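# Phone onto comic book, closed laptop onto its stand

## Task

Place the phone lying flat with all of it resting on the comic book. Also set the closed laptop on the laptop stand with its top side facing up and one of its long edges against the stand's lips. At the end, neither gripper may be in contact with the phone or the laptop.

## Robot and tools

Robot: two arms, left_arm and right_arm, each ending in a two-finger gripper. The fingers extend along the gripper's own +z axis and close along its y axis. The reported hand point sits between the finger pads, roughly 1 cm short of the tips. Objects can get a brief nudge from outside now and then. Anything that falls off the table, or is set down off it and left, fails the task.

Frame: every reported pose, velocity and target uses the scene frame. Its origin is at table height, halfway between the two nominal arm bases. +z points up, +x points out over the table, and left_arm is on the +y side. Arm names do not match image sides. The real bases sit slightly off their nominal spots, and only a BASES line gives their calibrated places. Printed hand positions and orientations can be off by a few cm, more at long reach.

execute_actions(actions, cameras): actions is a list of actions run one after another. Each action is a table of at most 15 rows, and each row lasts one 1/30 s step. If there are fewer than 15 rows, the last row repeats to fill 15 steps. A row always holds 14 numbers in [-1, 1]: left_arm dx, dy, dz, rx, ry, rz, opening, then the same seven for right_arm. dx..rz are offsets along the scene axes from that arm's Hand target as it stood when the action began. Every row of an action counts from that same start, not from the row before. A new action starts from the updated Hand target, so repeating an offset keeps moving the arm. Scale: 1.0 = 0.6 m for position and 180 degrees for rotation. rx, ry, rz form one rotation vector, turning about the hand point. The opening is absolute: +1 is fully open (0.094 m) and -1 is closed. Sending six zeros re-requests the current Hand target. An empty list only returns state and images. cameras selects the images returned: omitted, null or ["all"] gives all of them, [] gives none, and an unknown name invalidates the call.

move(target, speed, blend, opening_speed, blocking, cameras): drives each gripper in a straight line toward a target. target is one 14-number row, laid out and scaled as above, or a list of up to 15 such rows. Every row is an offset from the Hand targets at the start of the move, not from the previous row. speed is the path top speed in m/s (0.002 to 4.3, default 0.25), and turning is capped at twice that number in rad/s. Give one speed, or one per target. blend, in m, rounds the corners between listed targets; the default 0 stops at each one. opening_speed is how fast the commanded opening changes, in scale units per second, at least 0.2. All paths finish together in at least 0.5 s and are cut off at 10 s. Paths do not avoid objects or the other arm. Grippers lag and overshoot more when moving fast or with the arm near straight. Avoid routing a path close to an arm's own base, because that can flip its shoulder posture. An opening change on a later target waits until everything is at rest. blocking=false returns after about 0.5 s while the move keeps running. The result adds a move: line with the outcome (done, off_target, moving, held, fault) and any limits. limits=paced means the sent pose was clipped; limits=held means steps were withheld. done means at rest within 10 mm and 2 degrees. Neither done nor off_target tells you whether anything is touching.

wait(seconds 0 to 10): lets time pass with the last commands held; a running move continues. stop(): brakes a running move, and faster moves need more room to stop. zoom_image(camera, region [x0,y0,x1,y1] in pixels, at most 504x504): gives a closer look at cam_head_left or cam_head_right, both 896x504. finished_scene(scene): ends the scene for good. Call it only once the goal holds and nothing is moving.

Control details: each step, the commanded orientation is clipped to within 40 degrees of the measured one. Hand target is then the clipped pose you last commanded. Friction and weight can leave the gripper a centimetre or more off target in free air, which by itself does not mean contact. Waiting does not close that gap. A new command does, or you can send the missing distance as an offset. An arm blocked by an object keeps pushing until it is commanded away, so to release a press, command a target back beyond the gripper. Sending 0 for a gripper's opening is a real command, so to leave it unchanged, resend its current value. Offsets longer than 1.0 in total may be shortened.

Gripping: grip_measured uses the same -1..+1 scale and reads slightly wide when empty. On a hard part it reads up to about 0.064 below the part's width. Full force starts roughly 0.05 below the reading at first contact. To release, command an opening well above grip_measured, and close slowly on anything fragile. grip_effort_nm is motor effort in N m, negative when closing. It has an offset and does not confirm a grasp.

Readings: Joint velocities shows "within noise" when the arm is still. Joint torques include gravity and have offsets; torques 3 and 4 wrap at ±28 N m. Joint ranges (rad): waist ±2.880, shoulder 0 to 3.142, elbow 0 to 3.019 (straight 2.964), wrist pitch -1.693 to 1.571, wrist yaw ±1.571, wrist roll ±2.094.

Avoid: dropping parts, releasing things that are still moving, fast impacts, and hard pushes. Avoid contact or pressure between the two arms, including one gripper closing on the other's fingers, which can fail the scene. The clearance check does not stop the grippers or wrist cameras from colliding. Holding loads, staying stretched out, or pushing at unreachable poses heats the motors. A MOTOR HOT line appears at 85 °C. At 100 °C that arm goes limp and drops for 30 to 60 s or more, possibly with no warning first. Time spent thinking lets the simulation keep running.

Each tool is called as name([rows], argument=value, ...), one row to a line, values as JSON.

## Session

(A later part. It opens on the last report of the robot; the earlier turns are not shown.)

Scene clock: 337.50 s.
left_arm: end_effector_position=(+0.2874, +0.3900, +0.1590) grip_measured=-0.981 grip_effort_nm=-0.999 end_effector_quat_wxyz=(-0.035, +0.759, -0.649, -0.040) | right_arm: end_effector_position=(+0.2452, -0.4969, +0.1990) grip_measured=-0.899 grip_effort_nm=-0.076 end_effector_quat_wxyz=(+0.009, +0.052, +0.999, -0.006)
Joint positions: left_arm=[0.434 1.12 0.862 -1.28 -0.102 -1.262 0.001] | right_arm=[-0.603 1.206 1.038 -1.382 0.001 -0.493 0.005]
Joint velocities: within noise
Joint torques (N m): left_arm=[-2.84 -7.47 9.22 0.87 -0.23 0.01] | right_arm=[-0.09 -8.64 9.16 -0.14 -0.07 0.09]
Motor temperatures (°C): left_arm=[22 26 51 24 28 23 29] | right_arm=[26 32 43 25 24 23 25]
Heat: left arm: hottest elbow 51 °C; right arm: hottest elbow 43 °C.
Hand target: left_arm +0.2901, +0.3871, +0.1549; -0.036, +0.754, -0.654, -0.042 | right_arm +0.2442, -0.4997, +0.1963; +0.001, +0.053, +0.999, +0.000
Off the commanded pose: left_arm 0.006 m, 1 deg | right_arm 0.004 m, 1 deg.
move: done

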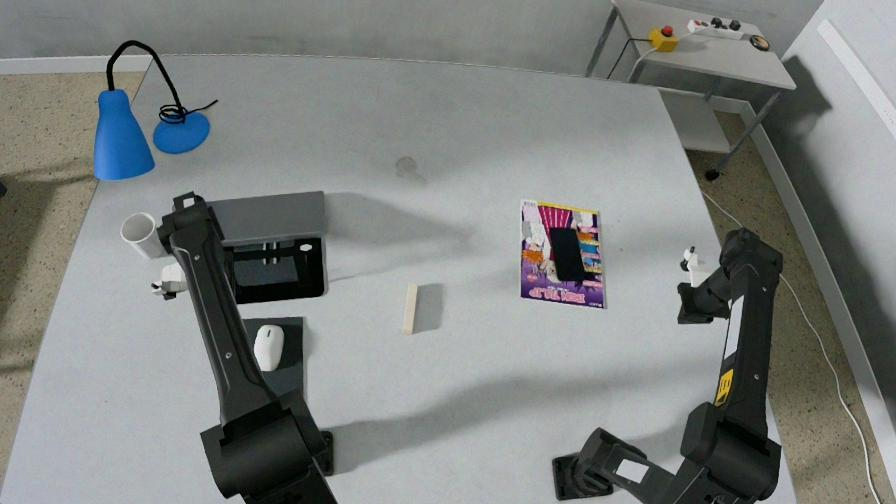

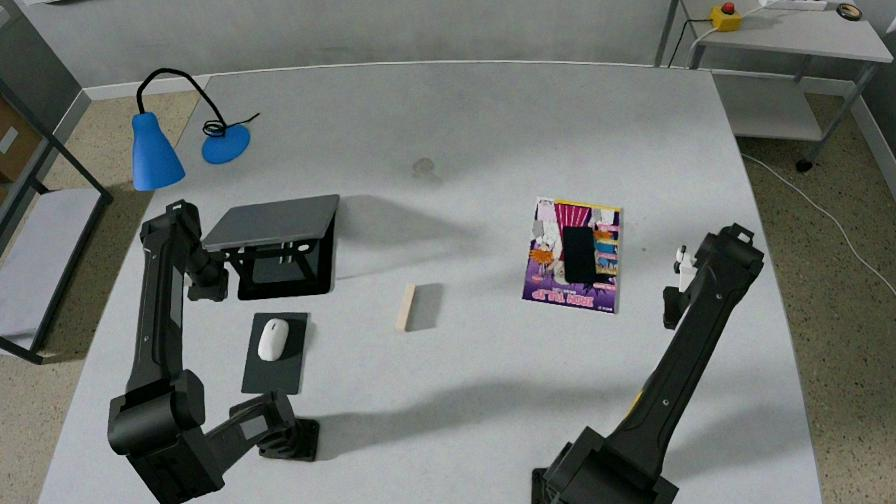

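move([
  [0.05,-0.045,0,0,0,0,-1,0,0,0,0,0,0,-0.9],
  [0.2,-0.045,0.0,0,0,0,-1,0,0,0,0,0,0,-0.9],
], speed=[0.1,0.06])

zoom_image(camera="cam_head_left", region=[150, 170, 350, 330])

zoom_image(camera="cam_head_right", region=[150, 170, 350, 330])

Scene clock: 345.10 s.
left_arm: end_effector_position=(+0.3766, +0.3572, +0.1362) grip_measured=-0.981 grip_effort_nm=-0.999 end_effector_quat_wxyz=(-0.007, +0.753, -0.655, -0.060) | right_arm: end_effector_position=(+0.2452, -0.4969, +0.1990) grip_measured=-0.899 grip_effort_nm=-0.076 end_effector_quat_wxyz=(+0.009, +0.052, +0.999, -0.006)
Joint positions: left_arm=[0.241 1.388 1.028 -1.265 -0.107 -1.443 0.001] | right_arm=[-0.603 1.206 1.038 -1.382 0.001 -0.493 0.005]
Joint velocities: within noise
Joint torques (N m): left_arm=[-2.49 -10.17 16.53 0.75 -0.21 -0.14] | right_arm=[-0.09 -8.59 9.18 -0.16 -0.06 0.09]
Motor temperatures (°C): left_arm=[22 26 49 24 28 23 29] | right_arm=[26 32 43 25 24 23 25]
Heat: left arm: hottest elbow 49 °C; right arm: hottest elbow 43 °C.
Hand target: left_arm +0.4102, +0.3603, +0.1551; -0.036, +0.754, -0.654, -0.042 | right_arm +0.2442, -0.4997, +0.1963; +0.001, +0.053, +0.999, +0.000
Off the commanded pose: left_arm 0.039 m, 4 deg | right_arm 0.004 m, 1 deg.
move: off_target (left_arm)

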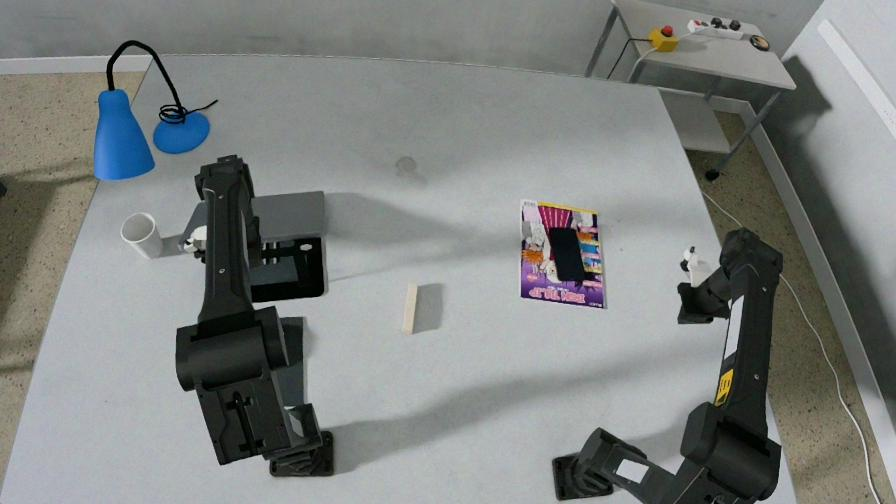

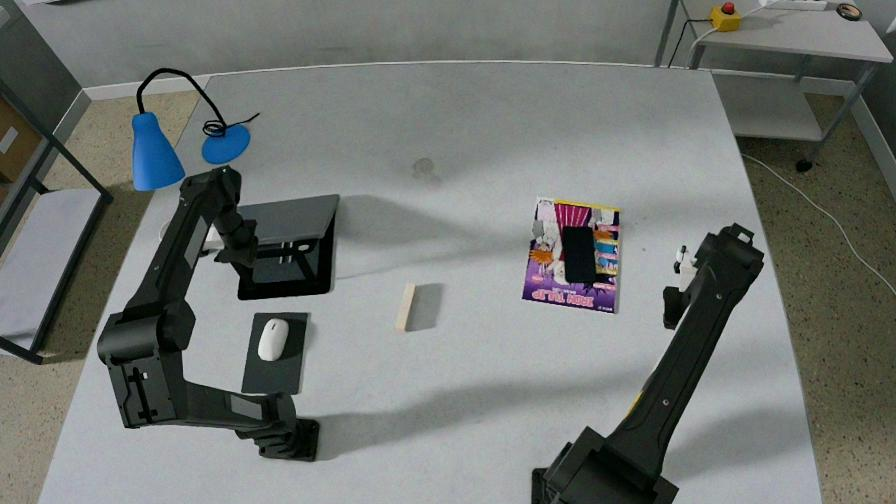

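Scaled by 2.520.

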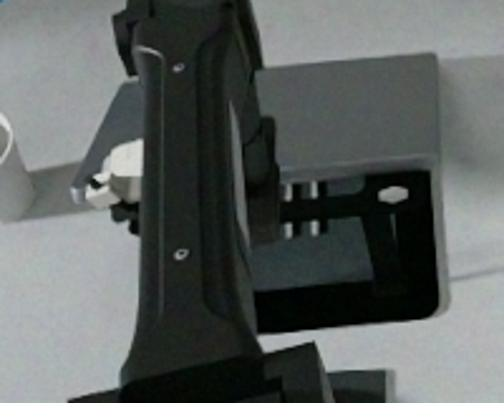

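Scaled by 2.520.

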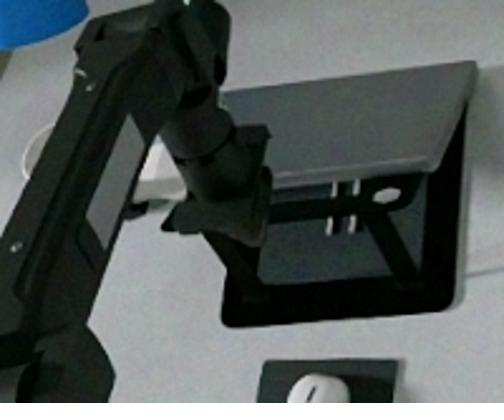

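move([
  [0.055,0.0,0.004,0,0,0,-1,0,0,0,0,0,0,-0.9],
], speed=0.05)

zoom_image(camera="cam_head_left", region=[150, 170, 350, 330])

zoom_image(camera="cam_head_right", region=[150, 170, 350, 330])

Scene clock: 348.70 s.
left_arm: end_effector_position=(+0.3879, +0.3570, +0.1367) grip_measured=-0.981 grip_effort_nm=-0.984 end_effector_quat_wxyz=(+0.014, +0.752, -0.655, -0.078) | right_arm: end_effector_position=(+0.2452, -0.4969, +0.1990) grip_measured=-0.899 grip_effort_nm=-0.081 end_effector_quat_wxyz=(+0.009, +0.052, +0.999, -0.006)
Joint positions: left_arm=[0.23 1.453 1.092 -1.322 -0.113 -1.456 0.001] | right_arm=[-0.603 1.206 1.038 -1.382 0.001 -0.493 0.005]
Joint velocities: within noise
Joint torques (N m): left_arm=[-3.02 -10.23 18.35 1.96 0.03 -0.24] | right_arm=[-0.21 -8.7 9.18 -0.16 -0.07 0.08]
Motor temperatures (°C): left_arm=[22 26 50 24 28 23 29] | right_arm=[26 32 43 25 24 23 25]
Heat: left arm: hottest elbow 50 °C; right arm: hottest elbow 43 °C.
Hand target: left_arm +0.4431, +0.3603, +0.1573; -0.036, +0.754, -0.654, -0.042 | right_arm +0.2442, -0.4997, +0.1963; +0.001, +0.053, +0.999, +0.000
Off the commanded pose: left_arm 0.059 m, 7 deg | right_arm 0.004 m, 1 deg.
move: off_target (left_arm)

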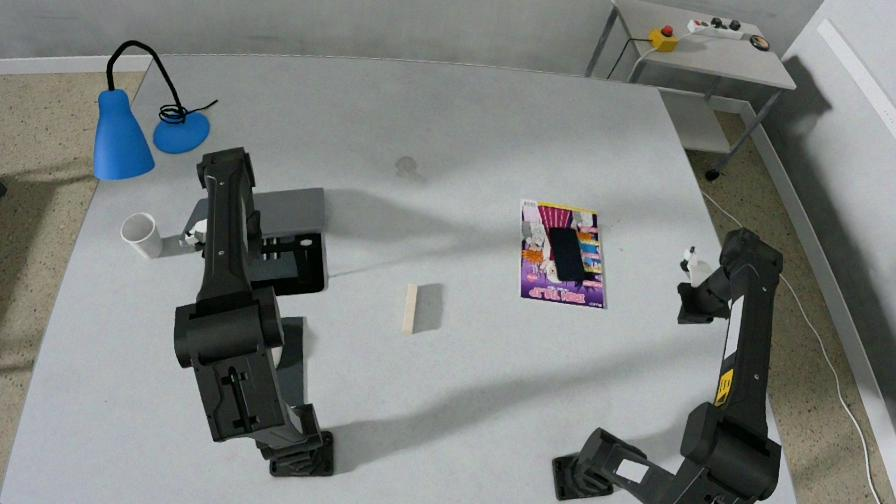

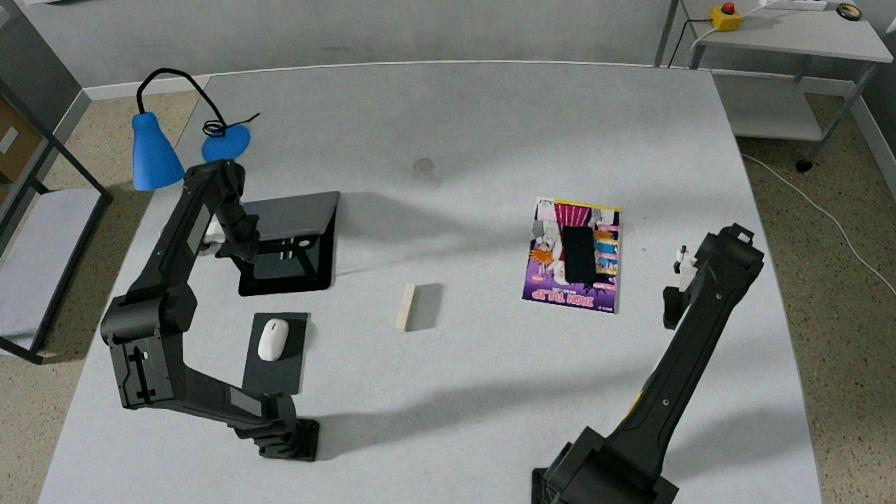

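Scaled by 2.520.

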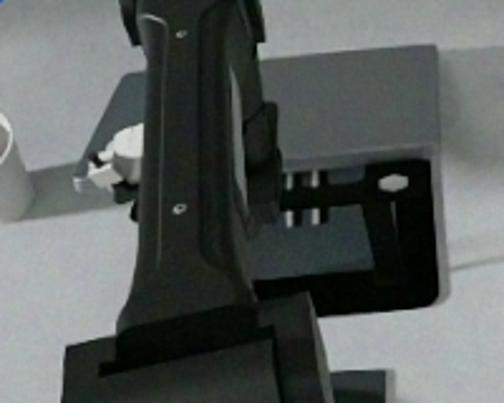

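Scaled by 2.520.

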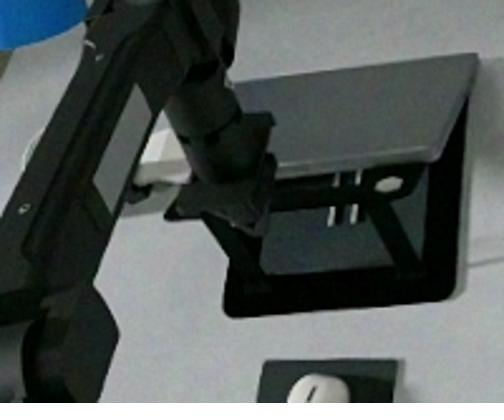

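move([
  [-0.2,0.0,0.0,0,0,0,-1,0,0,0,0,0,0,-0.9],
  [-0.2,0.33,0.1,0,0,0,-1,0,0,0,0,0,0,-0.9],
], speed=0.15)

zoom_image(camera="cam_head_left", region=[170, 170, 340, 310])

zoom_image(camera="cam_head_right", region=[180, 170, 350, 310])

Scene clock: 358.37 s.
left_arm: end_effector_position=(+0.3109, +0.5406, +0.1954) grip_measured=-0.981 grip_effort_nm=-0.979 end_effector_quat_wxyz=(-0.013, +0.754, -0.655, -0.045) | right_arm: end_effector_position=(+0.2452, -0.4969, +0.1990) grip_measured=-0.899 grip_effort_nm=-0.076 end_effector_quat_wxyz=(+0.009, +0.052, +0.999, -0.006)
Joint positions: left_arm=[0.75 1.413 1.216 -1.355 -0.092 -0.931 0.001] | right_arm=[-0.603 1.206 1.038 -1.382 0.001 -0.493 0.005]
Joint velocities: within noise
Joint torques (N m): left_arm=[-0.91 -11.4 16.27 -0.08 -0.08 0.05] | right_arm=[-0.09 -8.59 9.18 -0.17 -0.07 0.08]
Motor temperatures (°C): left_arm=[22 26 49 24 28 23 29] | right_arm=[26 32 43 25 24 23 25]
Heat: left arm: hottest elbow 49 °C; right arm: hottest elbow 43 °C.
Hand target: left_arm +0.3232, +0.5583, +0.2175; -0.036, +0.754, -0.654, -0.042 | right_arm +0.2442, -0.4997, +0.1963; +0.001, +0.053, +0.999, +0.000
Off the commanded pose: left_arm 0.031 m, 3 deg | right_arm 0.004 m, 1 deg.
move: off_target (left_arm)

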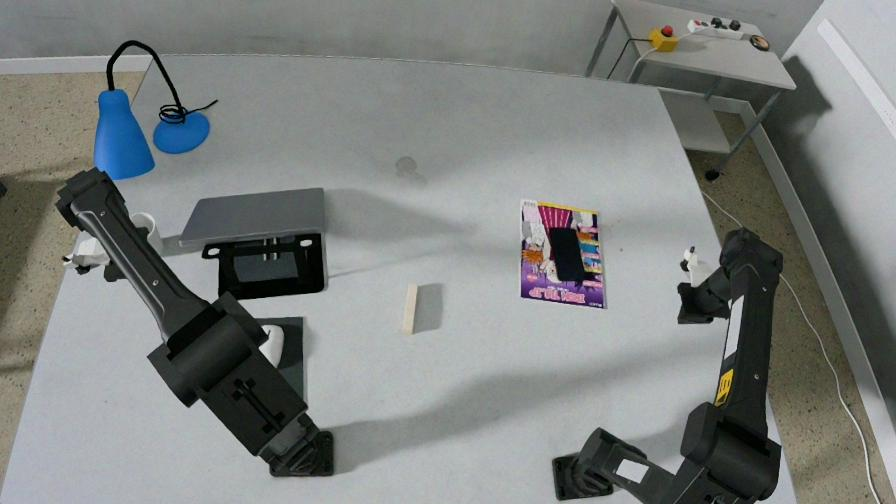

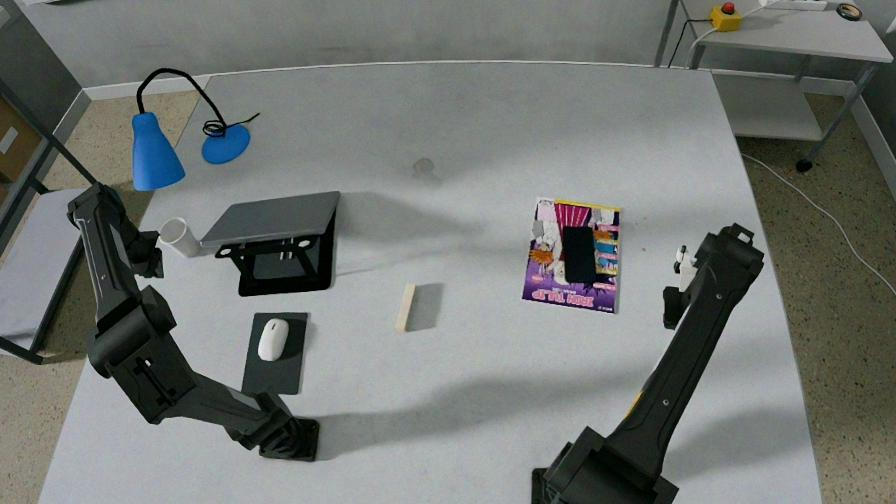

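Scaled by 2.965.

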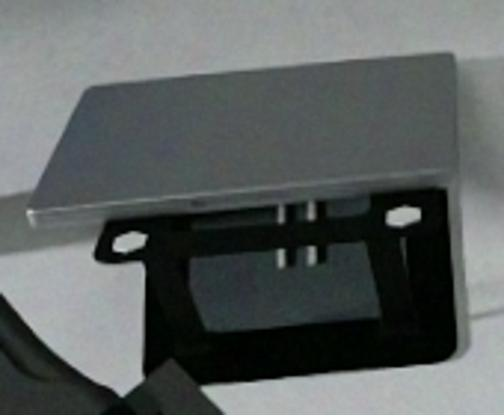

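Scaled by 2.965.

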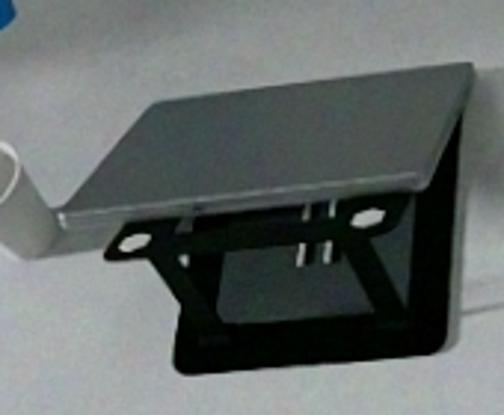

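move([
  [-0.02,-0.1,-0.05,0,0,0,-1,0,0,0,0,0,0,-0.9],
  [-0.0,-0.1,-0.145,0,0,0,-1,0,0,0,0,0,0,-0.9],
], speed=0.15, cameras=[])

move(target=[0.1,0,0.01,0,0,0,-1,0,0,0,0,0,0,-0.9], speed=0.06)

zoom_image(camera="cam_head_left", region=[170, 170, 340, 310])

zoom_image(camera="cam_head_right", region=[180, 170, 350, 310])

Scene clock: 368.03 s.
left_arm: end_effector_position=(+0.3193, +0.5014, +0.1342) grip_measured=-0.981 grip_effort_nm=-0.979 end_effector_quat_wxyz=(-0.034, +0.755, -0.653, -0.041) | right_arm: end_effector_position=(+0.2452, -0.4969, +0.1990) grip_measured=-0.899 grip_effort_nm=-0.076 end_effector_quat_wxyz=(+0.009, +0.052, +0.999, -0.006)
Joint positions: left_arm=[0.663 1.381 1.016 -1.152 -0.092 -1.022 0.001] | right_arm=[-0.603 1.206 1.038 -1.382 0.001 -0.493 0.005]
Joint velocities: within noise
Joint torques (N m): left_arm=[-2.49 -11.75 9.03 0.83 -0.26 -0.1] | right_arm=[-0.21 -8.7 9.18 -0.14 -0.06 0.09]
Motor temperatures (°C): left_arm=[22 26 49 24 28 23 29] | right_arm=[26 32 43 25 24 23 25]
Heat: left arm: hottest elbow 49 °C; right arm: hottest elbow 43 °C.
Hand target: left_arm +0.3232, +0.4982, +0.1304; -0.036, +0.754, -0.654, -0.042 | right_arm +0.2442, -0.4997, +0.1963; +0.001, +0.053, +0.999, +0.000
Off the commanded pose: left_arm 0.006 m, 0 deg | right_arm 0.004 m, 1 deg.
move: done
No camera images: "cameras" was empty.

Scene clock: 369.63 s.
left_arm: end_effector_position=(+0.3602, +0.4886, +0.1173) grip_measured=-0.981 grip_effort_nm=-0.974 end_effector_quat_wxyz=(-0.014, +0.755, -0.654, -0.046) | right_arm: end_effector_position=(+0.2452, -0.4969, +0.1990) grip_measured=-0.899 grip_effort_nm=-0.081 end_effector_quat_wxyz=(+0.009, +0.052, +0.999, -0.006)
Joint positions: left_arm=[0.573 1.491 1.084 -1.161 -0.096 -1.11 0.001] | right_arm=[-0.603 1.206 1.038 -1.382 0.001 -0.493 0.005]
Joint velocities: within noise
Joint torques (N m): left_arm=[-2.61 -11.93 15.12 0.14 -0.25 -0.1] | right_arm=[-0.15 -8.76 9.16 -0.14 -0.07 0.09]
Motor temperatures (°C): left_arm=[22 26 49 24 28 23 29] | right_arm=[26 32 43 25 24 23 25]
Heat: left arm: hottest elbow 49 °C; right arm: hottest elbow 43 °C.
Hand target: left_arm +0.3831, +0.4983, +0.1364; -0.036, +0.754, -0.654, -0.042 | right_arm +0.2442, -0.4997, +0.1963; +0.001, +0.053, +0.999, +0.000
Off the commanded pose: left_arm 0.031 m, 3 deg | right_arm 0.004 m, 1 deg.
move: off_target (left_arm)

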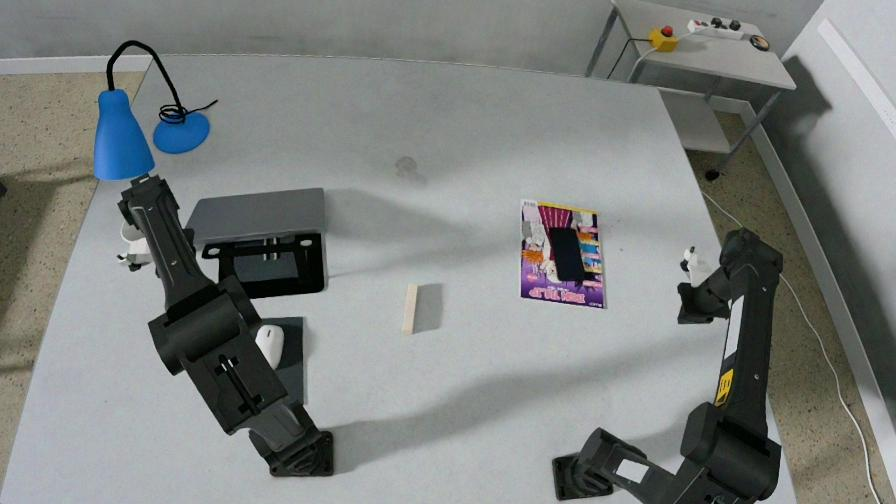

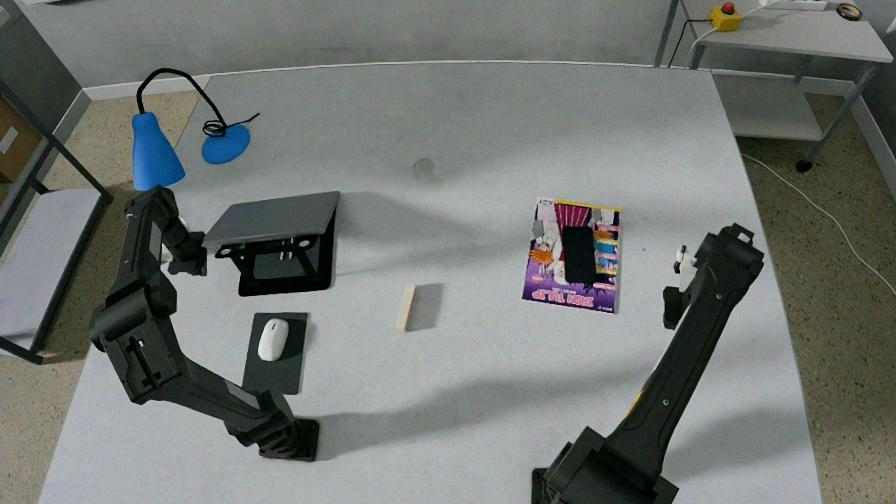

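Scaled by 2.965.

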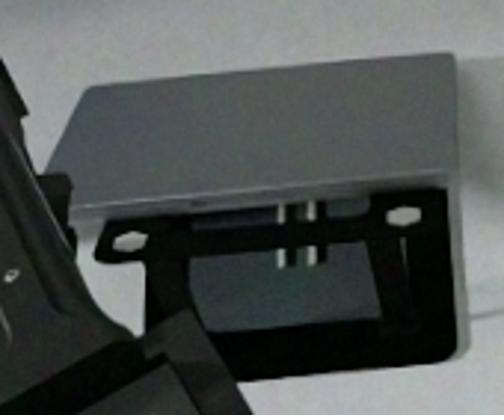

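Scaled by 2.965.

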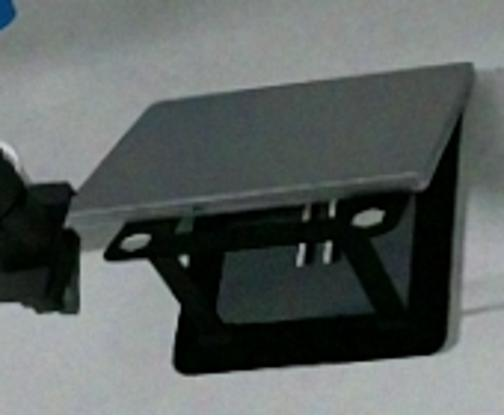

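move(target=[0.045,-0.015,0.005,0,0,0,-1,0,0,0,0,0,0,-0.9], speed=0.05, cameras=[])

move(target=[0.025,0,0.0,0,0,0,-1,0,0,0,0,0,0,-0.9], speed=0.05)

zoom_image(camera="cam_head_left", region=[170, 170, 340, 310])

zoom_image(camera="cam_head_right", region=[180, 170, 350, 310])

Scene clock: 375.03 s.
left_arm: end_effector_position=(+0.3869, +0.4810, +0.1208) grip_measured=-0.981 grip_effort_nm=-0.979 end_effector_quat_wxyz=(-0.014, +0.754, -0.655, -0.047) | right_arm: end_effector_position=(+0.2452, -0.4969, +0.1990) grip_measured=-0.899 grip_effort_nm=-0.085 end_effector_quat_wxyz=(+0.009, +0.052, +0.999, -0.006)
Joint positions: left_arm=[0.523 1.533 1.142 -1.181 -0.098 -1.161 0.001] | right_arm=[-0.603 1.206 1.038 -1.382 0.001 -0.493 0.005]
Joint velocities: within noise
Joint torques (N m): left_arm=[-3.55 -12.92 15.35 -0.02 -0.28 -0.06] | right_arm=[-0.21 -8.64 9.2 -0.17 -0.06 0.08]
Motor temperatures (°C): left_arm=[22 26 49 24 28 23 29] | right_arm=[26 32 43 25 24 23 25]
Heat: left arm: hottest elbow 49 °C; right arm: hottest elbow 43 °C.
Hand target: left_arm +0.4102, +0.4892, +0.1395; -0.036, +0.754, -0.654, -0.042 | right_arm +0.2442, -0.4997, +0.1963; +0.001, +0.053, +0.999, +0.000
Off the commanded pose: left_arm 0.031 m, 3 deg | right_arm 0.004 m, 1 deg.
move: off_target (left_arm)
No camera images: "cameras" was empty.

Scene clock: 375.93 s.
left_arm: end_effector_position=(+0.4013, +0.4817, +0.1203) grip_measured=-0.981 grip_effort_nm=-0.979 end_effector_quat_wxyz=(-0.014, +0.755, -0.654, -0.047) | right_arm: end_effector_position=(+0.2452, -0.4969, +0.1990) grip_measured=-0.899 grip_effort_nm=-0.081 end_effector_quat_wxyz=(+0.009, +0.052, +0.999, -0.006)
Joint positions: left_arm=[0.507 1.566 1.179 -1.188 -0.099 -1.178 0.001] | right_arm=[-0.603 1.206 1.038 -1.382 0.001 -0.493 0.005]
Joint velocities: within noise
Joint torques (N m): left_arm=[-2.9 -13.68 15.49 -0.08 -0.25 -0.07] | right_arm=[-0.26 -8.7 9.17 -0.14 -0.07 0.08]
Motor temperatures (°C): left_arm=[22 26 49 24 28 23 29] | right_arm=[26 32 43 25 24 23 25]
Heat: left arm: hottest elbow 49 °C; right arm: hottest elbow 43 °C.
Hand target: left_arm +0.4251, +0.4892, +0.1393; -0.036, +0.754, -0.654, -0.042 | right_arm +0.2442, -0.4997, +0.1963; +0.001, +0.053, +0.999, +0.000
Off the commanded pose: left_arm 0.032 m, 3 deg | right_arm 0.004 m, 1 deg.
move: off_target (left_arm)

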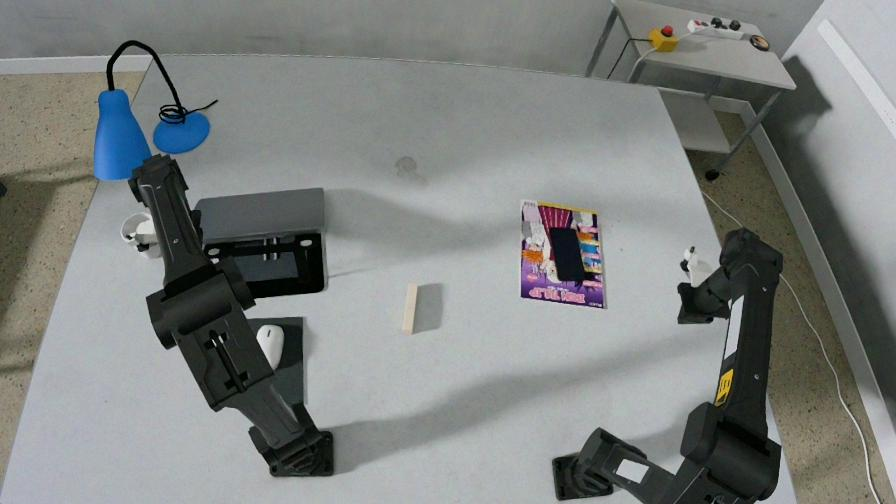

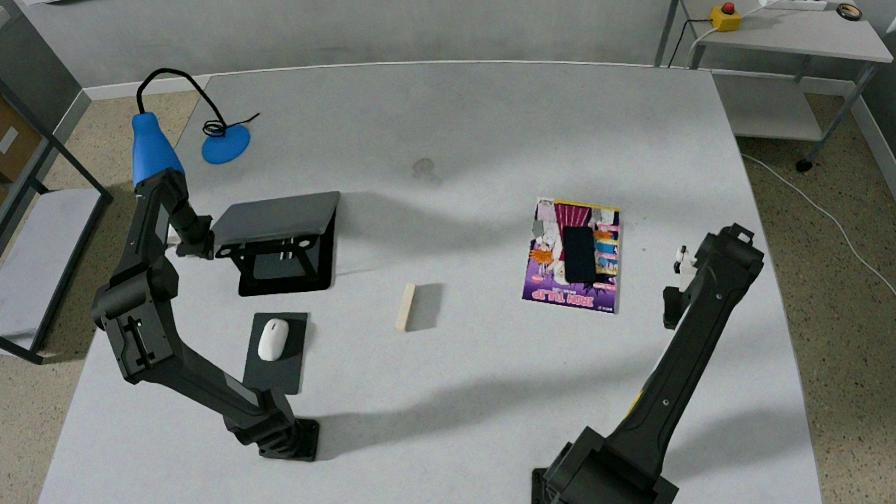

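Scaled by 2.965.

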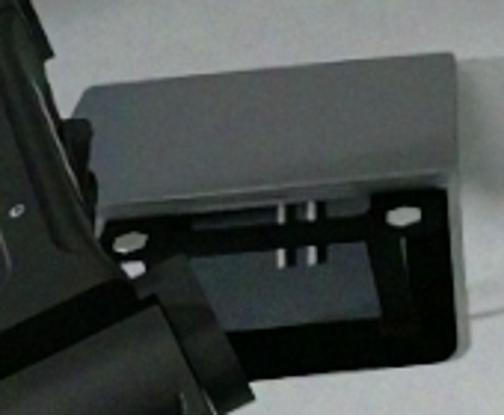

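Scaled by 2.965.

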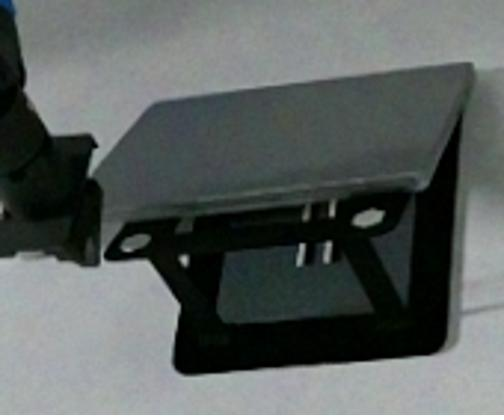

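move(target=[0.03,0.0,0.0,0,0,0,-1,0,0,0,0,0,0,-0.9], speed=0.05)

zoom_image(camera="cam_head_left", region=[170, 170, 340, 310])

zoom_image(camera="cam_head_right", region=[180, 170, 350, 310])

Scene clock: 383.50 s.
left_arm: end_effector_position=(+0.4193, +0.4822, +0.1204) grip_measured=-0.981 grip_effort_nm=-0.979 end_effector_quat_wxyz=(-0.014, +0.754, -0.654, -0.048) | right_arm: end_effector_position=(+0.2452, -0.4969, +0.1990) grip_measured=-0.899 grip_effort_nm=-0.085 end_effector_quat_wxyz=(+0.009, +0.052, +0.999, -0.006)
Joint positions: left_arm=[0.487 1.606 1.227 -1.199 -0.099 -1.197 0.001] | right_arm=[-0.603 1.206 1.038 -1.382 0.001 -0.493 0.005]
Joint velocities: within noise
Joint torques (N m): left_arm=[-2.61 -14.39 15.53 -0.09 -0.27 -0.1] | right_arm=[-0.15 -8.7 9.18 -0.14 -0.06 0.09]
Motor temperatures (°C): left_arm=[22 27 50 24 28 23 29] | right_arm=[26 32 43 25 24 23 25]
Heat: left arm: hottest elbow 50 °C; right arm: hottest elbow 43 °C.
Hand target: left_arm +0.4432, +0.4891, +0.1393; -0.036, +0.754, -0.654, -0.042 | right_arm +0.2442, -0.4997, +0.1963; +0.001, +0.053, +0.999, +0.000
Off the commanded pose: left_arm 0.031 m, 3 deg | right_arm 0.004 m, 1 deg.
move: off_target (left_arm)

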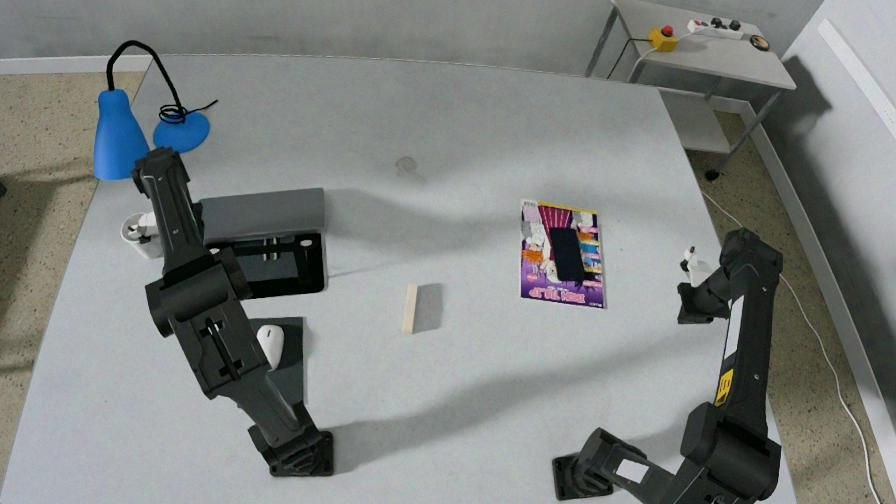

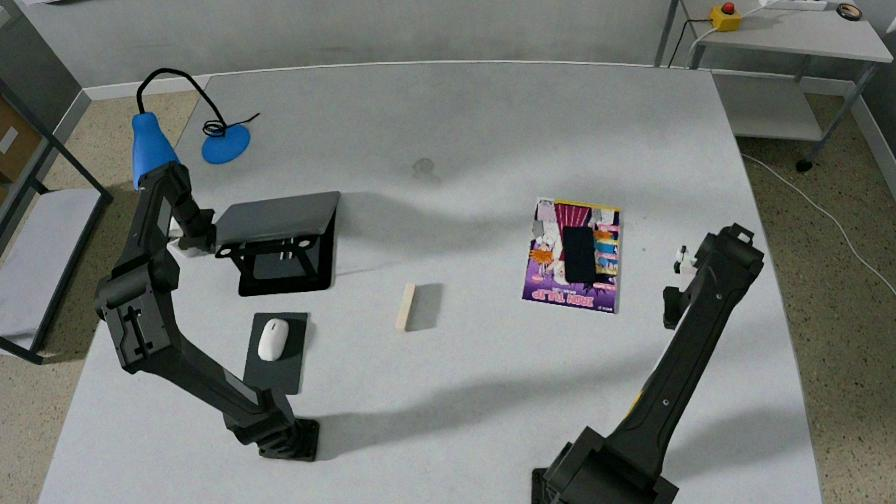

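Scaled by 2.965.

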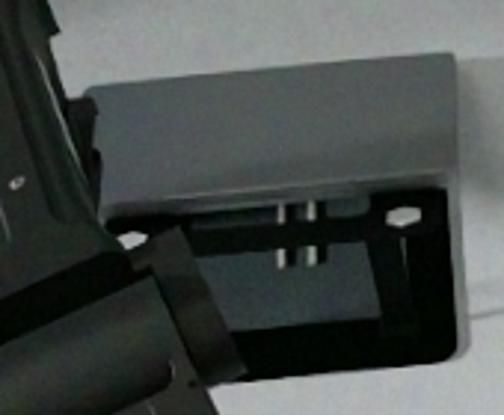

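Scaled by 2.965.

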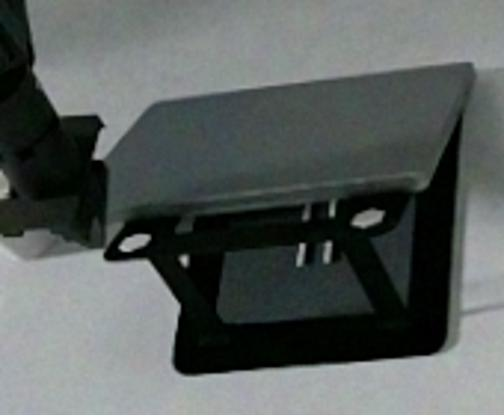

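move([
  [-0.17,0.0,0.0,0,0,0,-1,0,0,0,0,0,0,-0.9],
  [-0.17,-0.065,0.0,0,0,0,-1,0,0,0,0,0,0,-0.9],
  [-0.07,-0.075,0.0,0,0,0,-1,0,0,0,0,0,0,-0.9],
], speed=[0.12,0.1,0.06])

zoom_image(camera="cam_head_left", region=[170, 170, 340, 310])

zoom_image(camera="cam_head_right", region=[180, 170, 350, 310])

Scene clock: 390.03 s.
left_arm: end_effector_position=(+0.3717, +0.4367, +0.1207) grip_measured=-0.981 grip_effort_nm=-0.979 end_effector_quat_wxyz=(-0.010, +0.754, -0.655, -0.052) | right_arm: end_effector_position=(+0.2452, -0.4969, +0.1990) grip_measured=-0.899 grip_effort_nm=-0.081 end_effector_quat_wxyz=(+0.009, +0.052, +0.999, -0.006)
Joint positions: left_arm=[0.444 1.454 1.054 -1.191 -0.104 -1.239 0.001] | right_arm=[-0.603 1.206 1.038 -1.382 0.001 -0.493 0.005]
Joint velocities: within noise
Joint torques (N m): left_arm=[-2.43 -11.63 15.98 0.38 -0.21 -0.12] | right_arm=[-0.21 -8.76 9.18 -0.16 -0.06 0.09]
Motor temperatures (°C): left_arm=[22 27 49 24 28 23 29] | right_arm=[26 32 43 25 24 23 25]
Heat: left arm: hottest elbow 49 °C; right arm: hottest elbow 43 °C.
Hand target: left_arm +0.4012, +0.4442, +0.1393; -0.036, +0.754, -0.654, -0.042 | right_arm +0.2442, -0.4997, +0.1963; +0.001, +0.053, +0.999, +0.000
Off the commanded pose: left_arm 0.036 m, 3 deg | right_arm 0.004 m, 1 deg.
move: off_target (left_arm)

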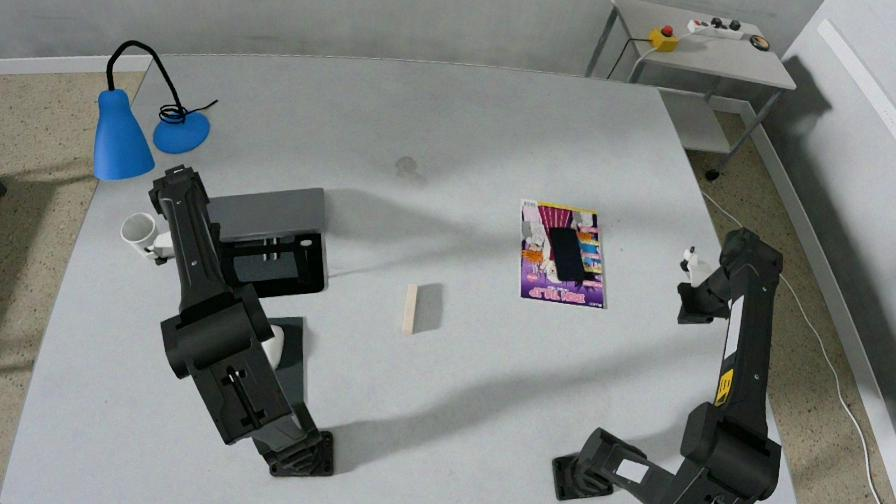

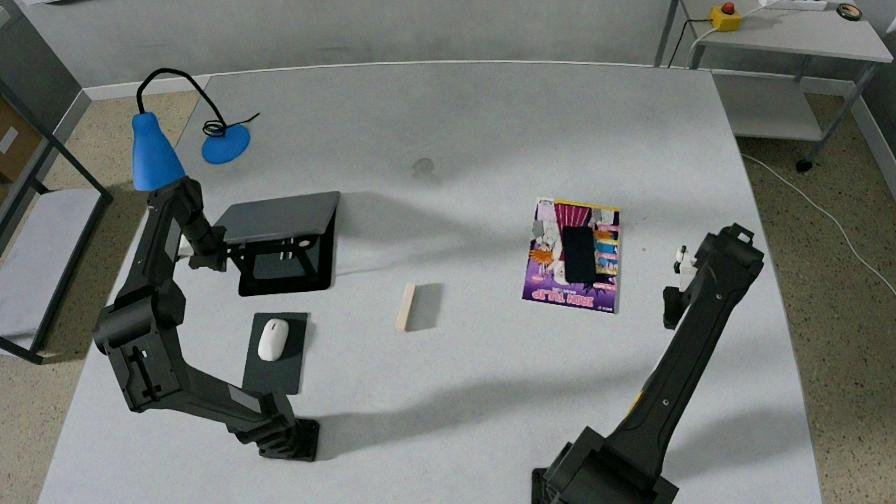

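Scaled by 2.965.

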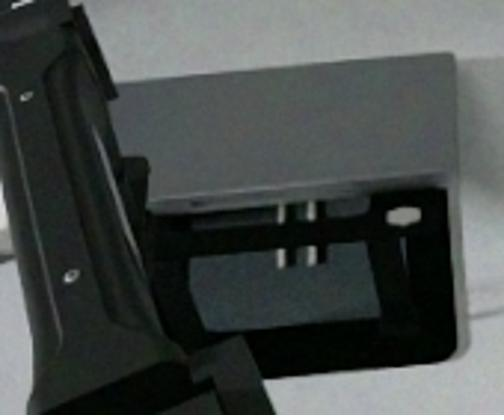

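Scaled by 2.965.

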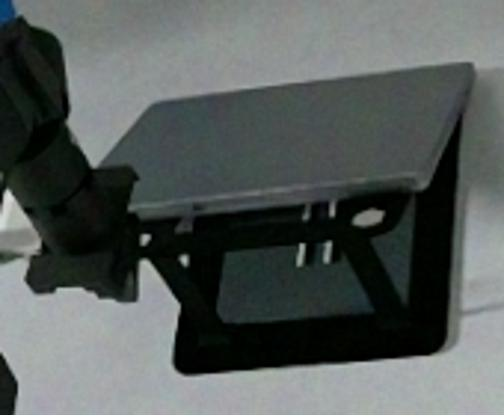

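move(target=[0.04,0.0,0.0,0,0,0,-1,0,0,0,0,0,0,-0.9], speed=0.05)

zoom_image(camera="cam_head_left", region=[170, 170, 340, 310])

zoom_image(camera="cam_head_right", region=[180, 170, 350, 310])

Scene clock: 394.50 s.
left_arm: end_effector_position=(+0.3721, +0.4365, +0.1212) grip_measured=-0.981 grip_effort_nm=-0.979 end_effector_quat_wxyz=(+0.010, +0.754, -0.653, -0.065) | right_arm: end_effector_position=(+0.2452, -0.4969, +0.1990) grip_measured=-0.899 grip_effort_nm=-0.081 end_effector_quat_wxyz=(+0.009, +0.052, +0.999, -0.006)
Joint positions: left_arm=[0.439 1.485 1.086 -1.241 -0.113 -1.25 0.001] | right_arm=[-0.603 1.206 1.038 -1.382 0.001 -0.493 0.005]
Joint velocities: within noise
Joint torques (N m): left_arm=[-4.89 -10.29 17.94 1.78 0.24 -0.28] | right_arm=[-0.09 -8.76 9.2 -0.13 -0.07 0.09]
Motor temperatures (°C): left_arm=[22 27 49 24 28 23 29] | right_arm=[26 32 43 25 24 23 25]
Heat: left arm: hottest elbow 49 °C; right arm: hottest elbow 43 °C.
Hand target: left_arm +0.4252, +0.4443, +0.1394; -0.036, +0.754, -0.654, -0.042 | right_arm +0.2442, -0.4997, +0.1963; +0.001, +0.053, +0.999, +0.000
Off the commanded pose: left_arm 0.057 m, 6 deg | right_arm 0.004 m, 1 deg.
move: off_target (left_arm)

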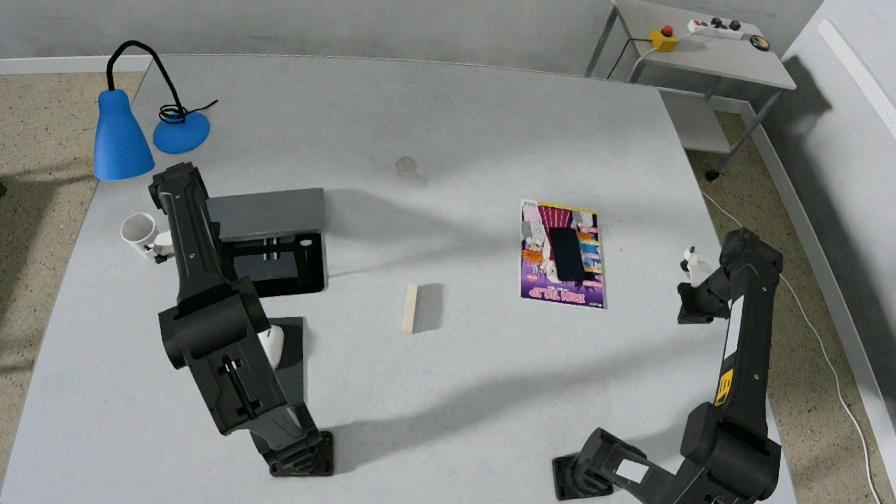

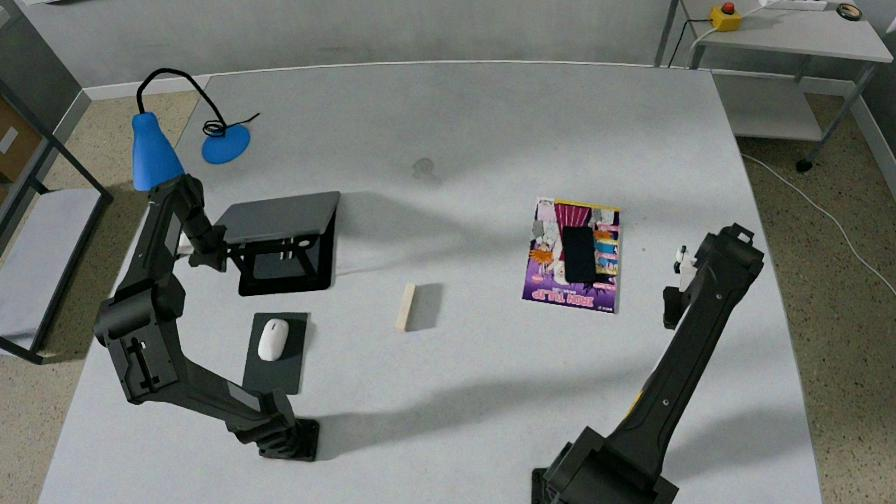

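Scaled by 2.965.

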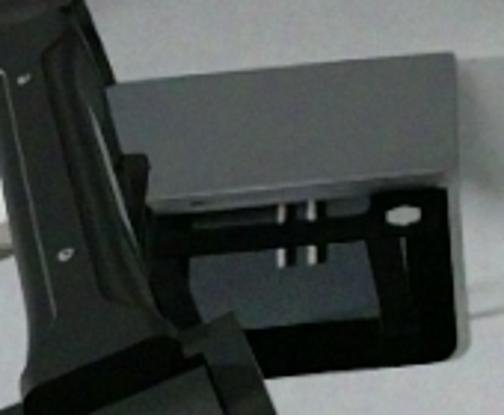

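Scaled by 2.965.

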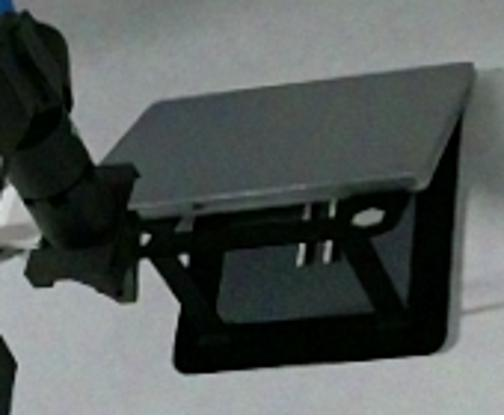

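move(target=[0.03,0.0,0.0,0,0,0,-1,0,0,0,0,0,0,-0.9], speed=0.05)

zoom_image(camera="cam_head_left", region=[170, 170, 340, 310])

zoom_image(camera="cam_head_right", region=[180, 170, 350, 310])

Scene clock: 399.43 s.
left_arm: end_effector_position=(+0.3929, +0.4404, +0.1217) grip_measured=-0.981 grip_effort_nm=-0.979 end_effector_quat_wxyz=(+0.007, +0.756, -0.651, -0.065) | right_arm: end_effector_position=(+0.2452, -0.4969, +0.1990) grip_measured=-0.899 grip_effort_nm=-0.081 end_effector_quat_wxyz=(+0.009, +0.052, +0.999, -0.006)
Joint positions: left_arm=[0.425 1.532 1.141 -1.244 -0.114 -1.27 0.001] | right_arm=[-0.603 1.206 1.038 -1.382 0.001 -0.493 0.005]
Joint velocities: within noise
Joint torques (N m): left_arm=[-4.6 -11.34 17.48 1.35 0.27 -0.27] | right_arm=[-0.21 -8.64 9.2 -0.16 -0.06 0.09]
Motor temperatures (°C): left_arm=[22 27 49 24 28 24 30] | right_arm=[26 32 43 25 24 23 25]
Heat: left arm: hottest elbow 49 °C; right arm: hottest elbow 43 °C.
Hand target: left_arm +0.4433, +0.4442, +0.1395; -0.036, +0.754, -0.654, -0.042 | right_arm +0.2442, -0.4997, +0.1963; +0.001, +0.053, +0.999, +0.000
Off the commanded pose: left_arm 0.054 m, 6 deg | right_arm 0.004 m, 1 deg.
move: off_target (left_arm)

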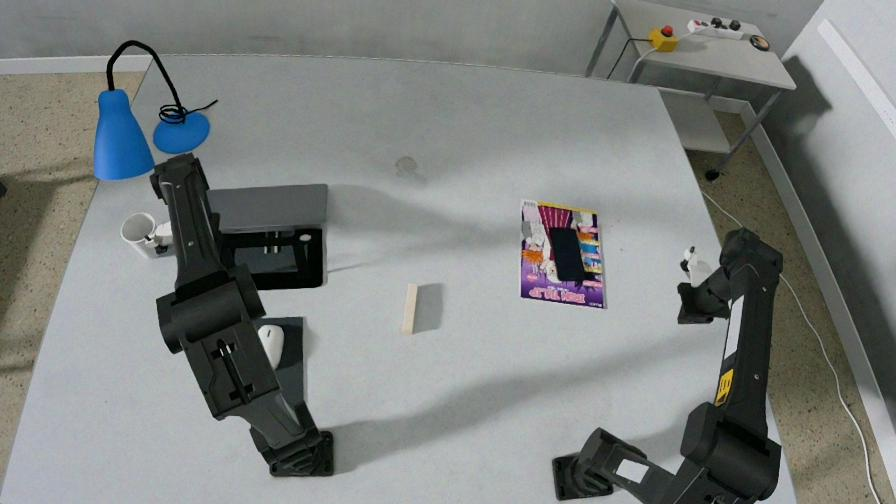

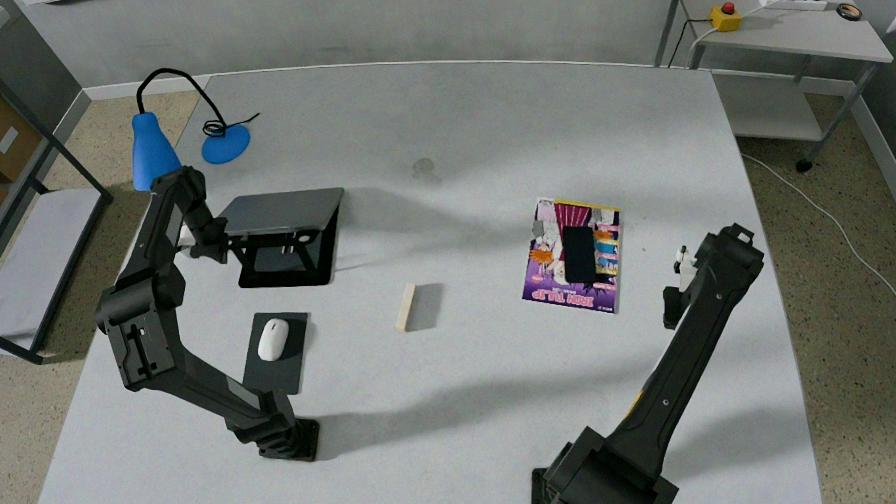

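Scaled by 2.965.

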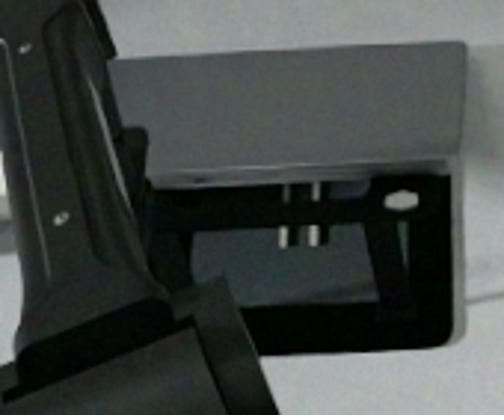

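Scaled by 2.965.

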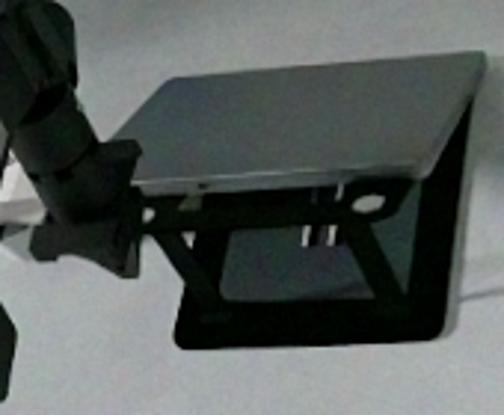

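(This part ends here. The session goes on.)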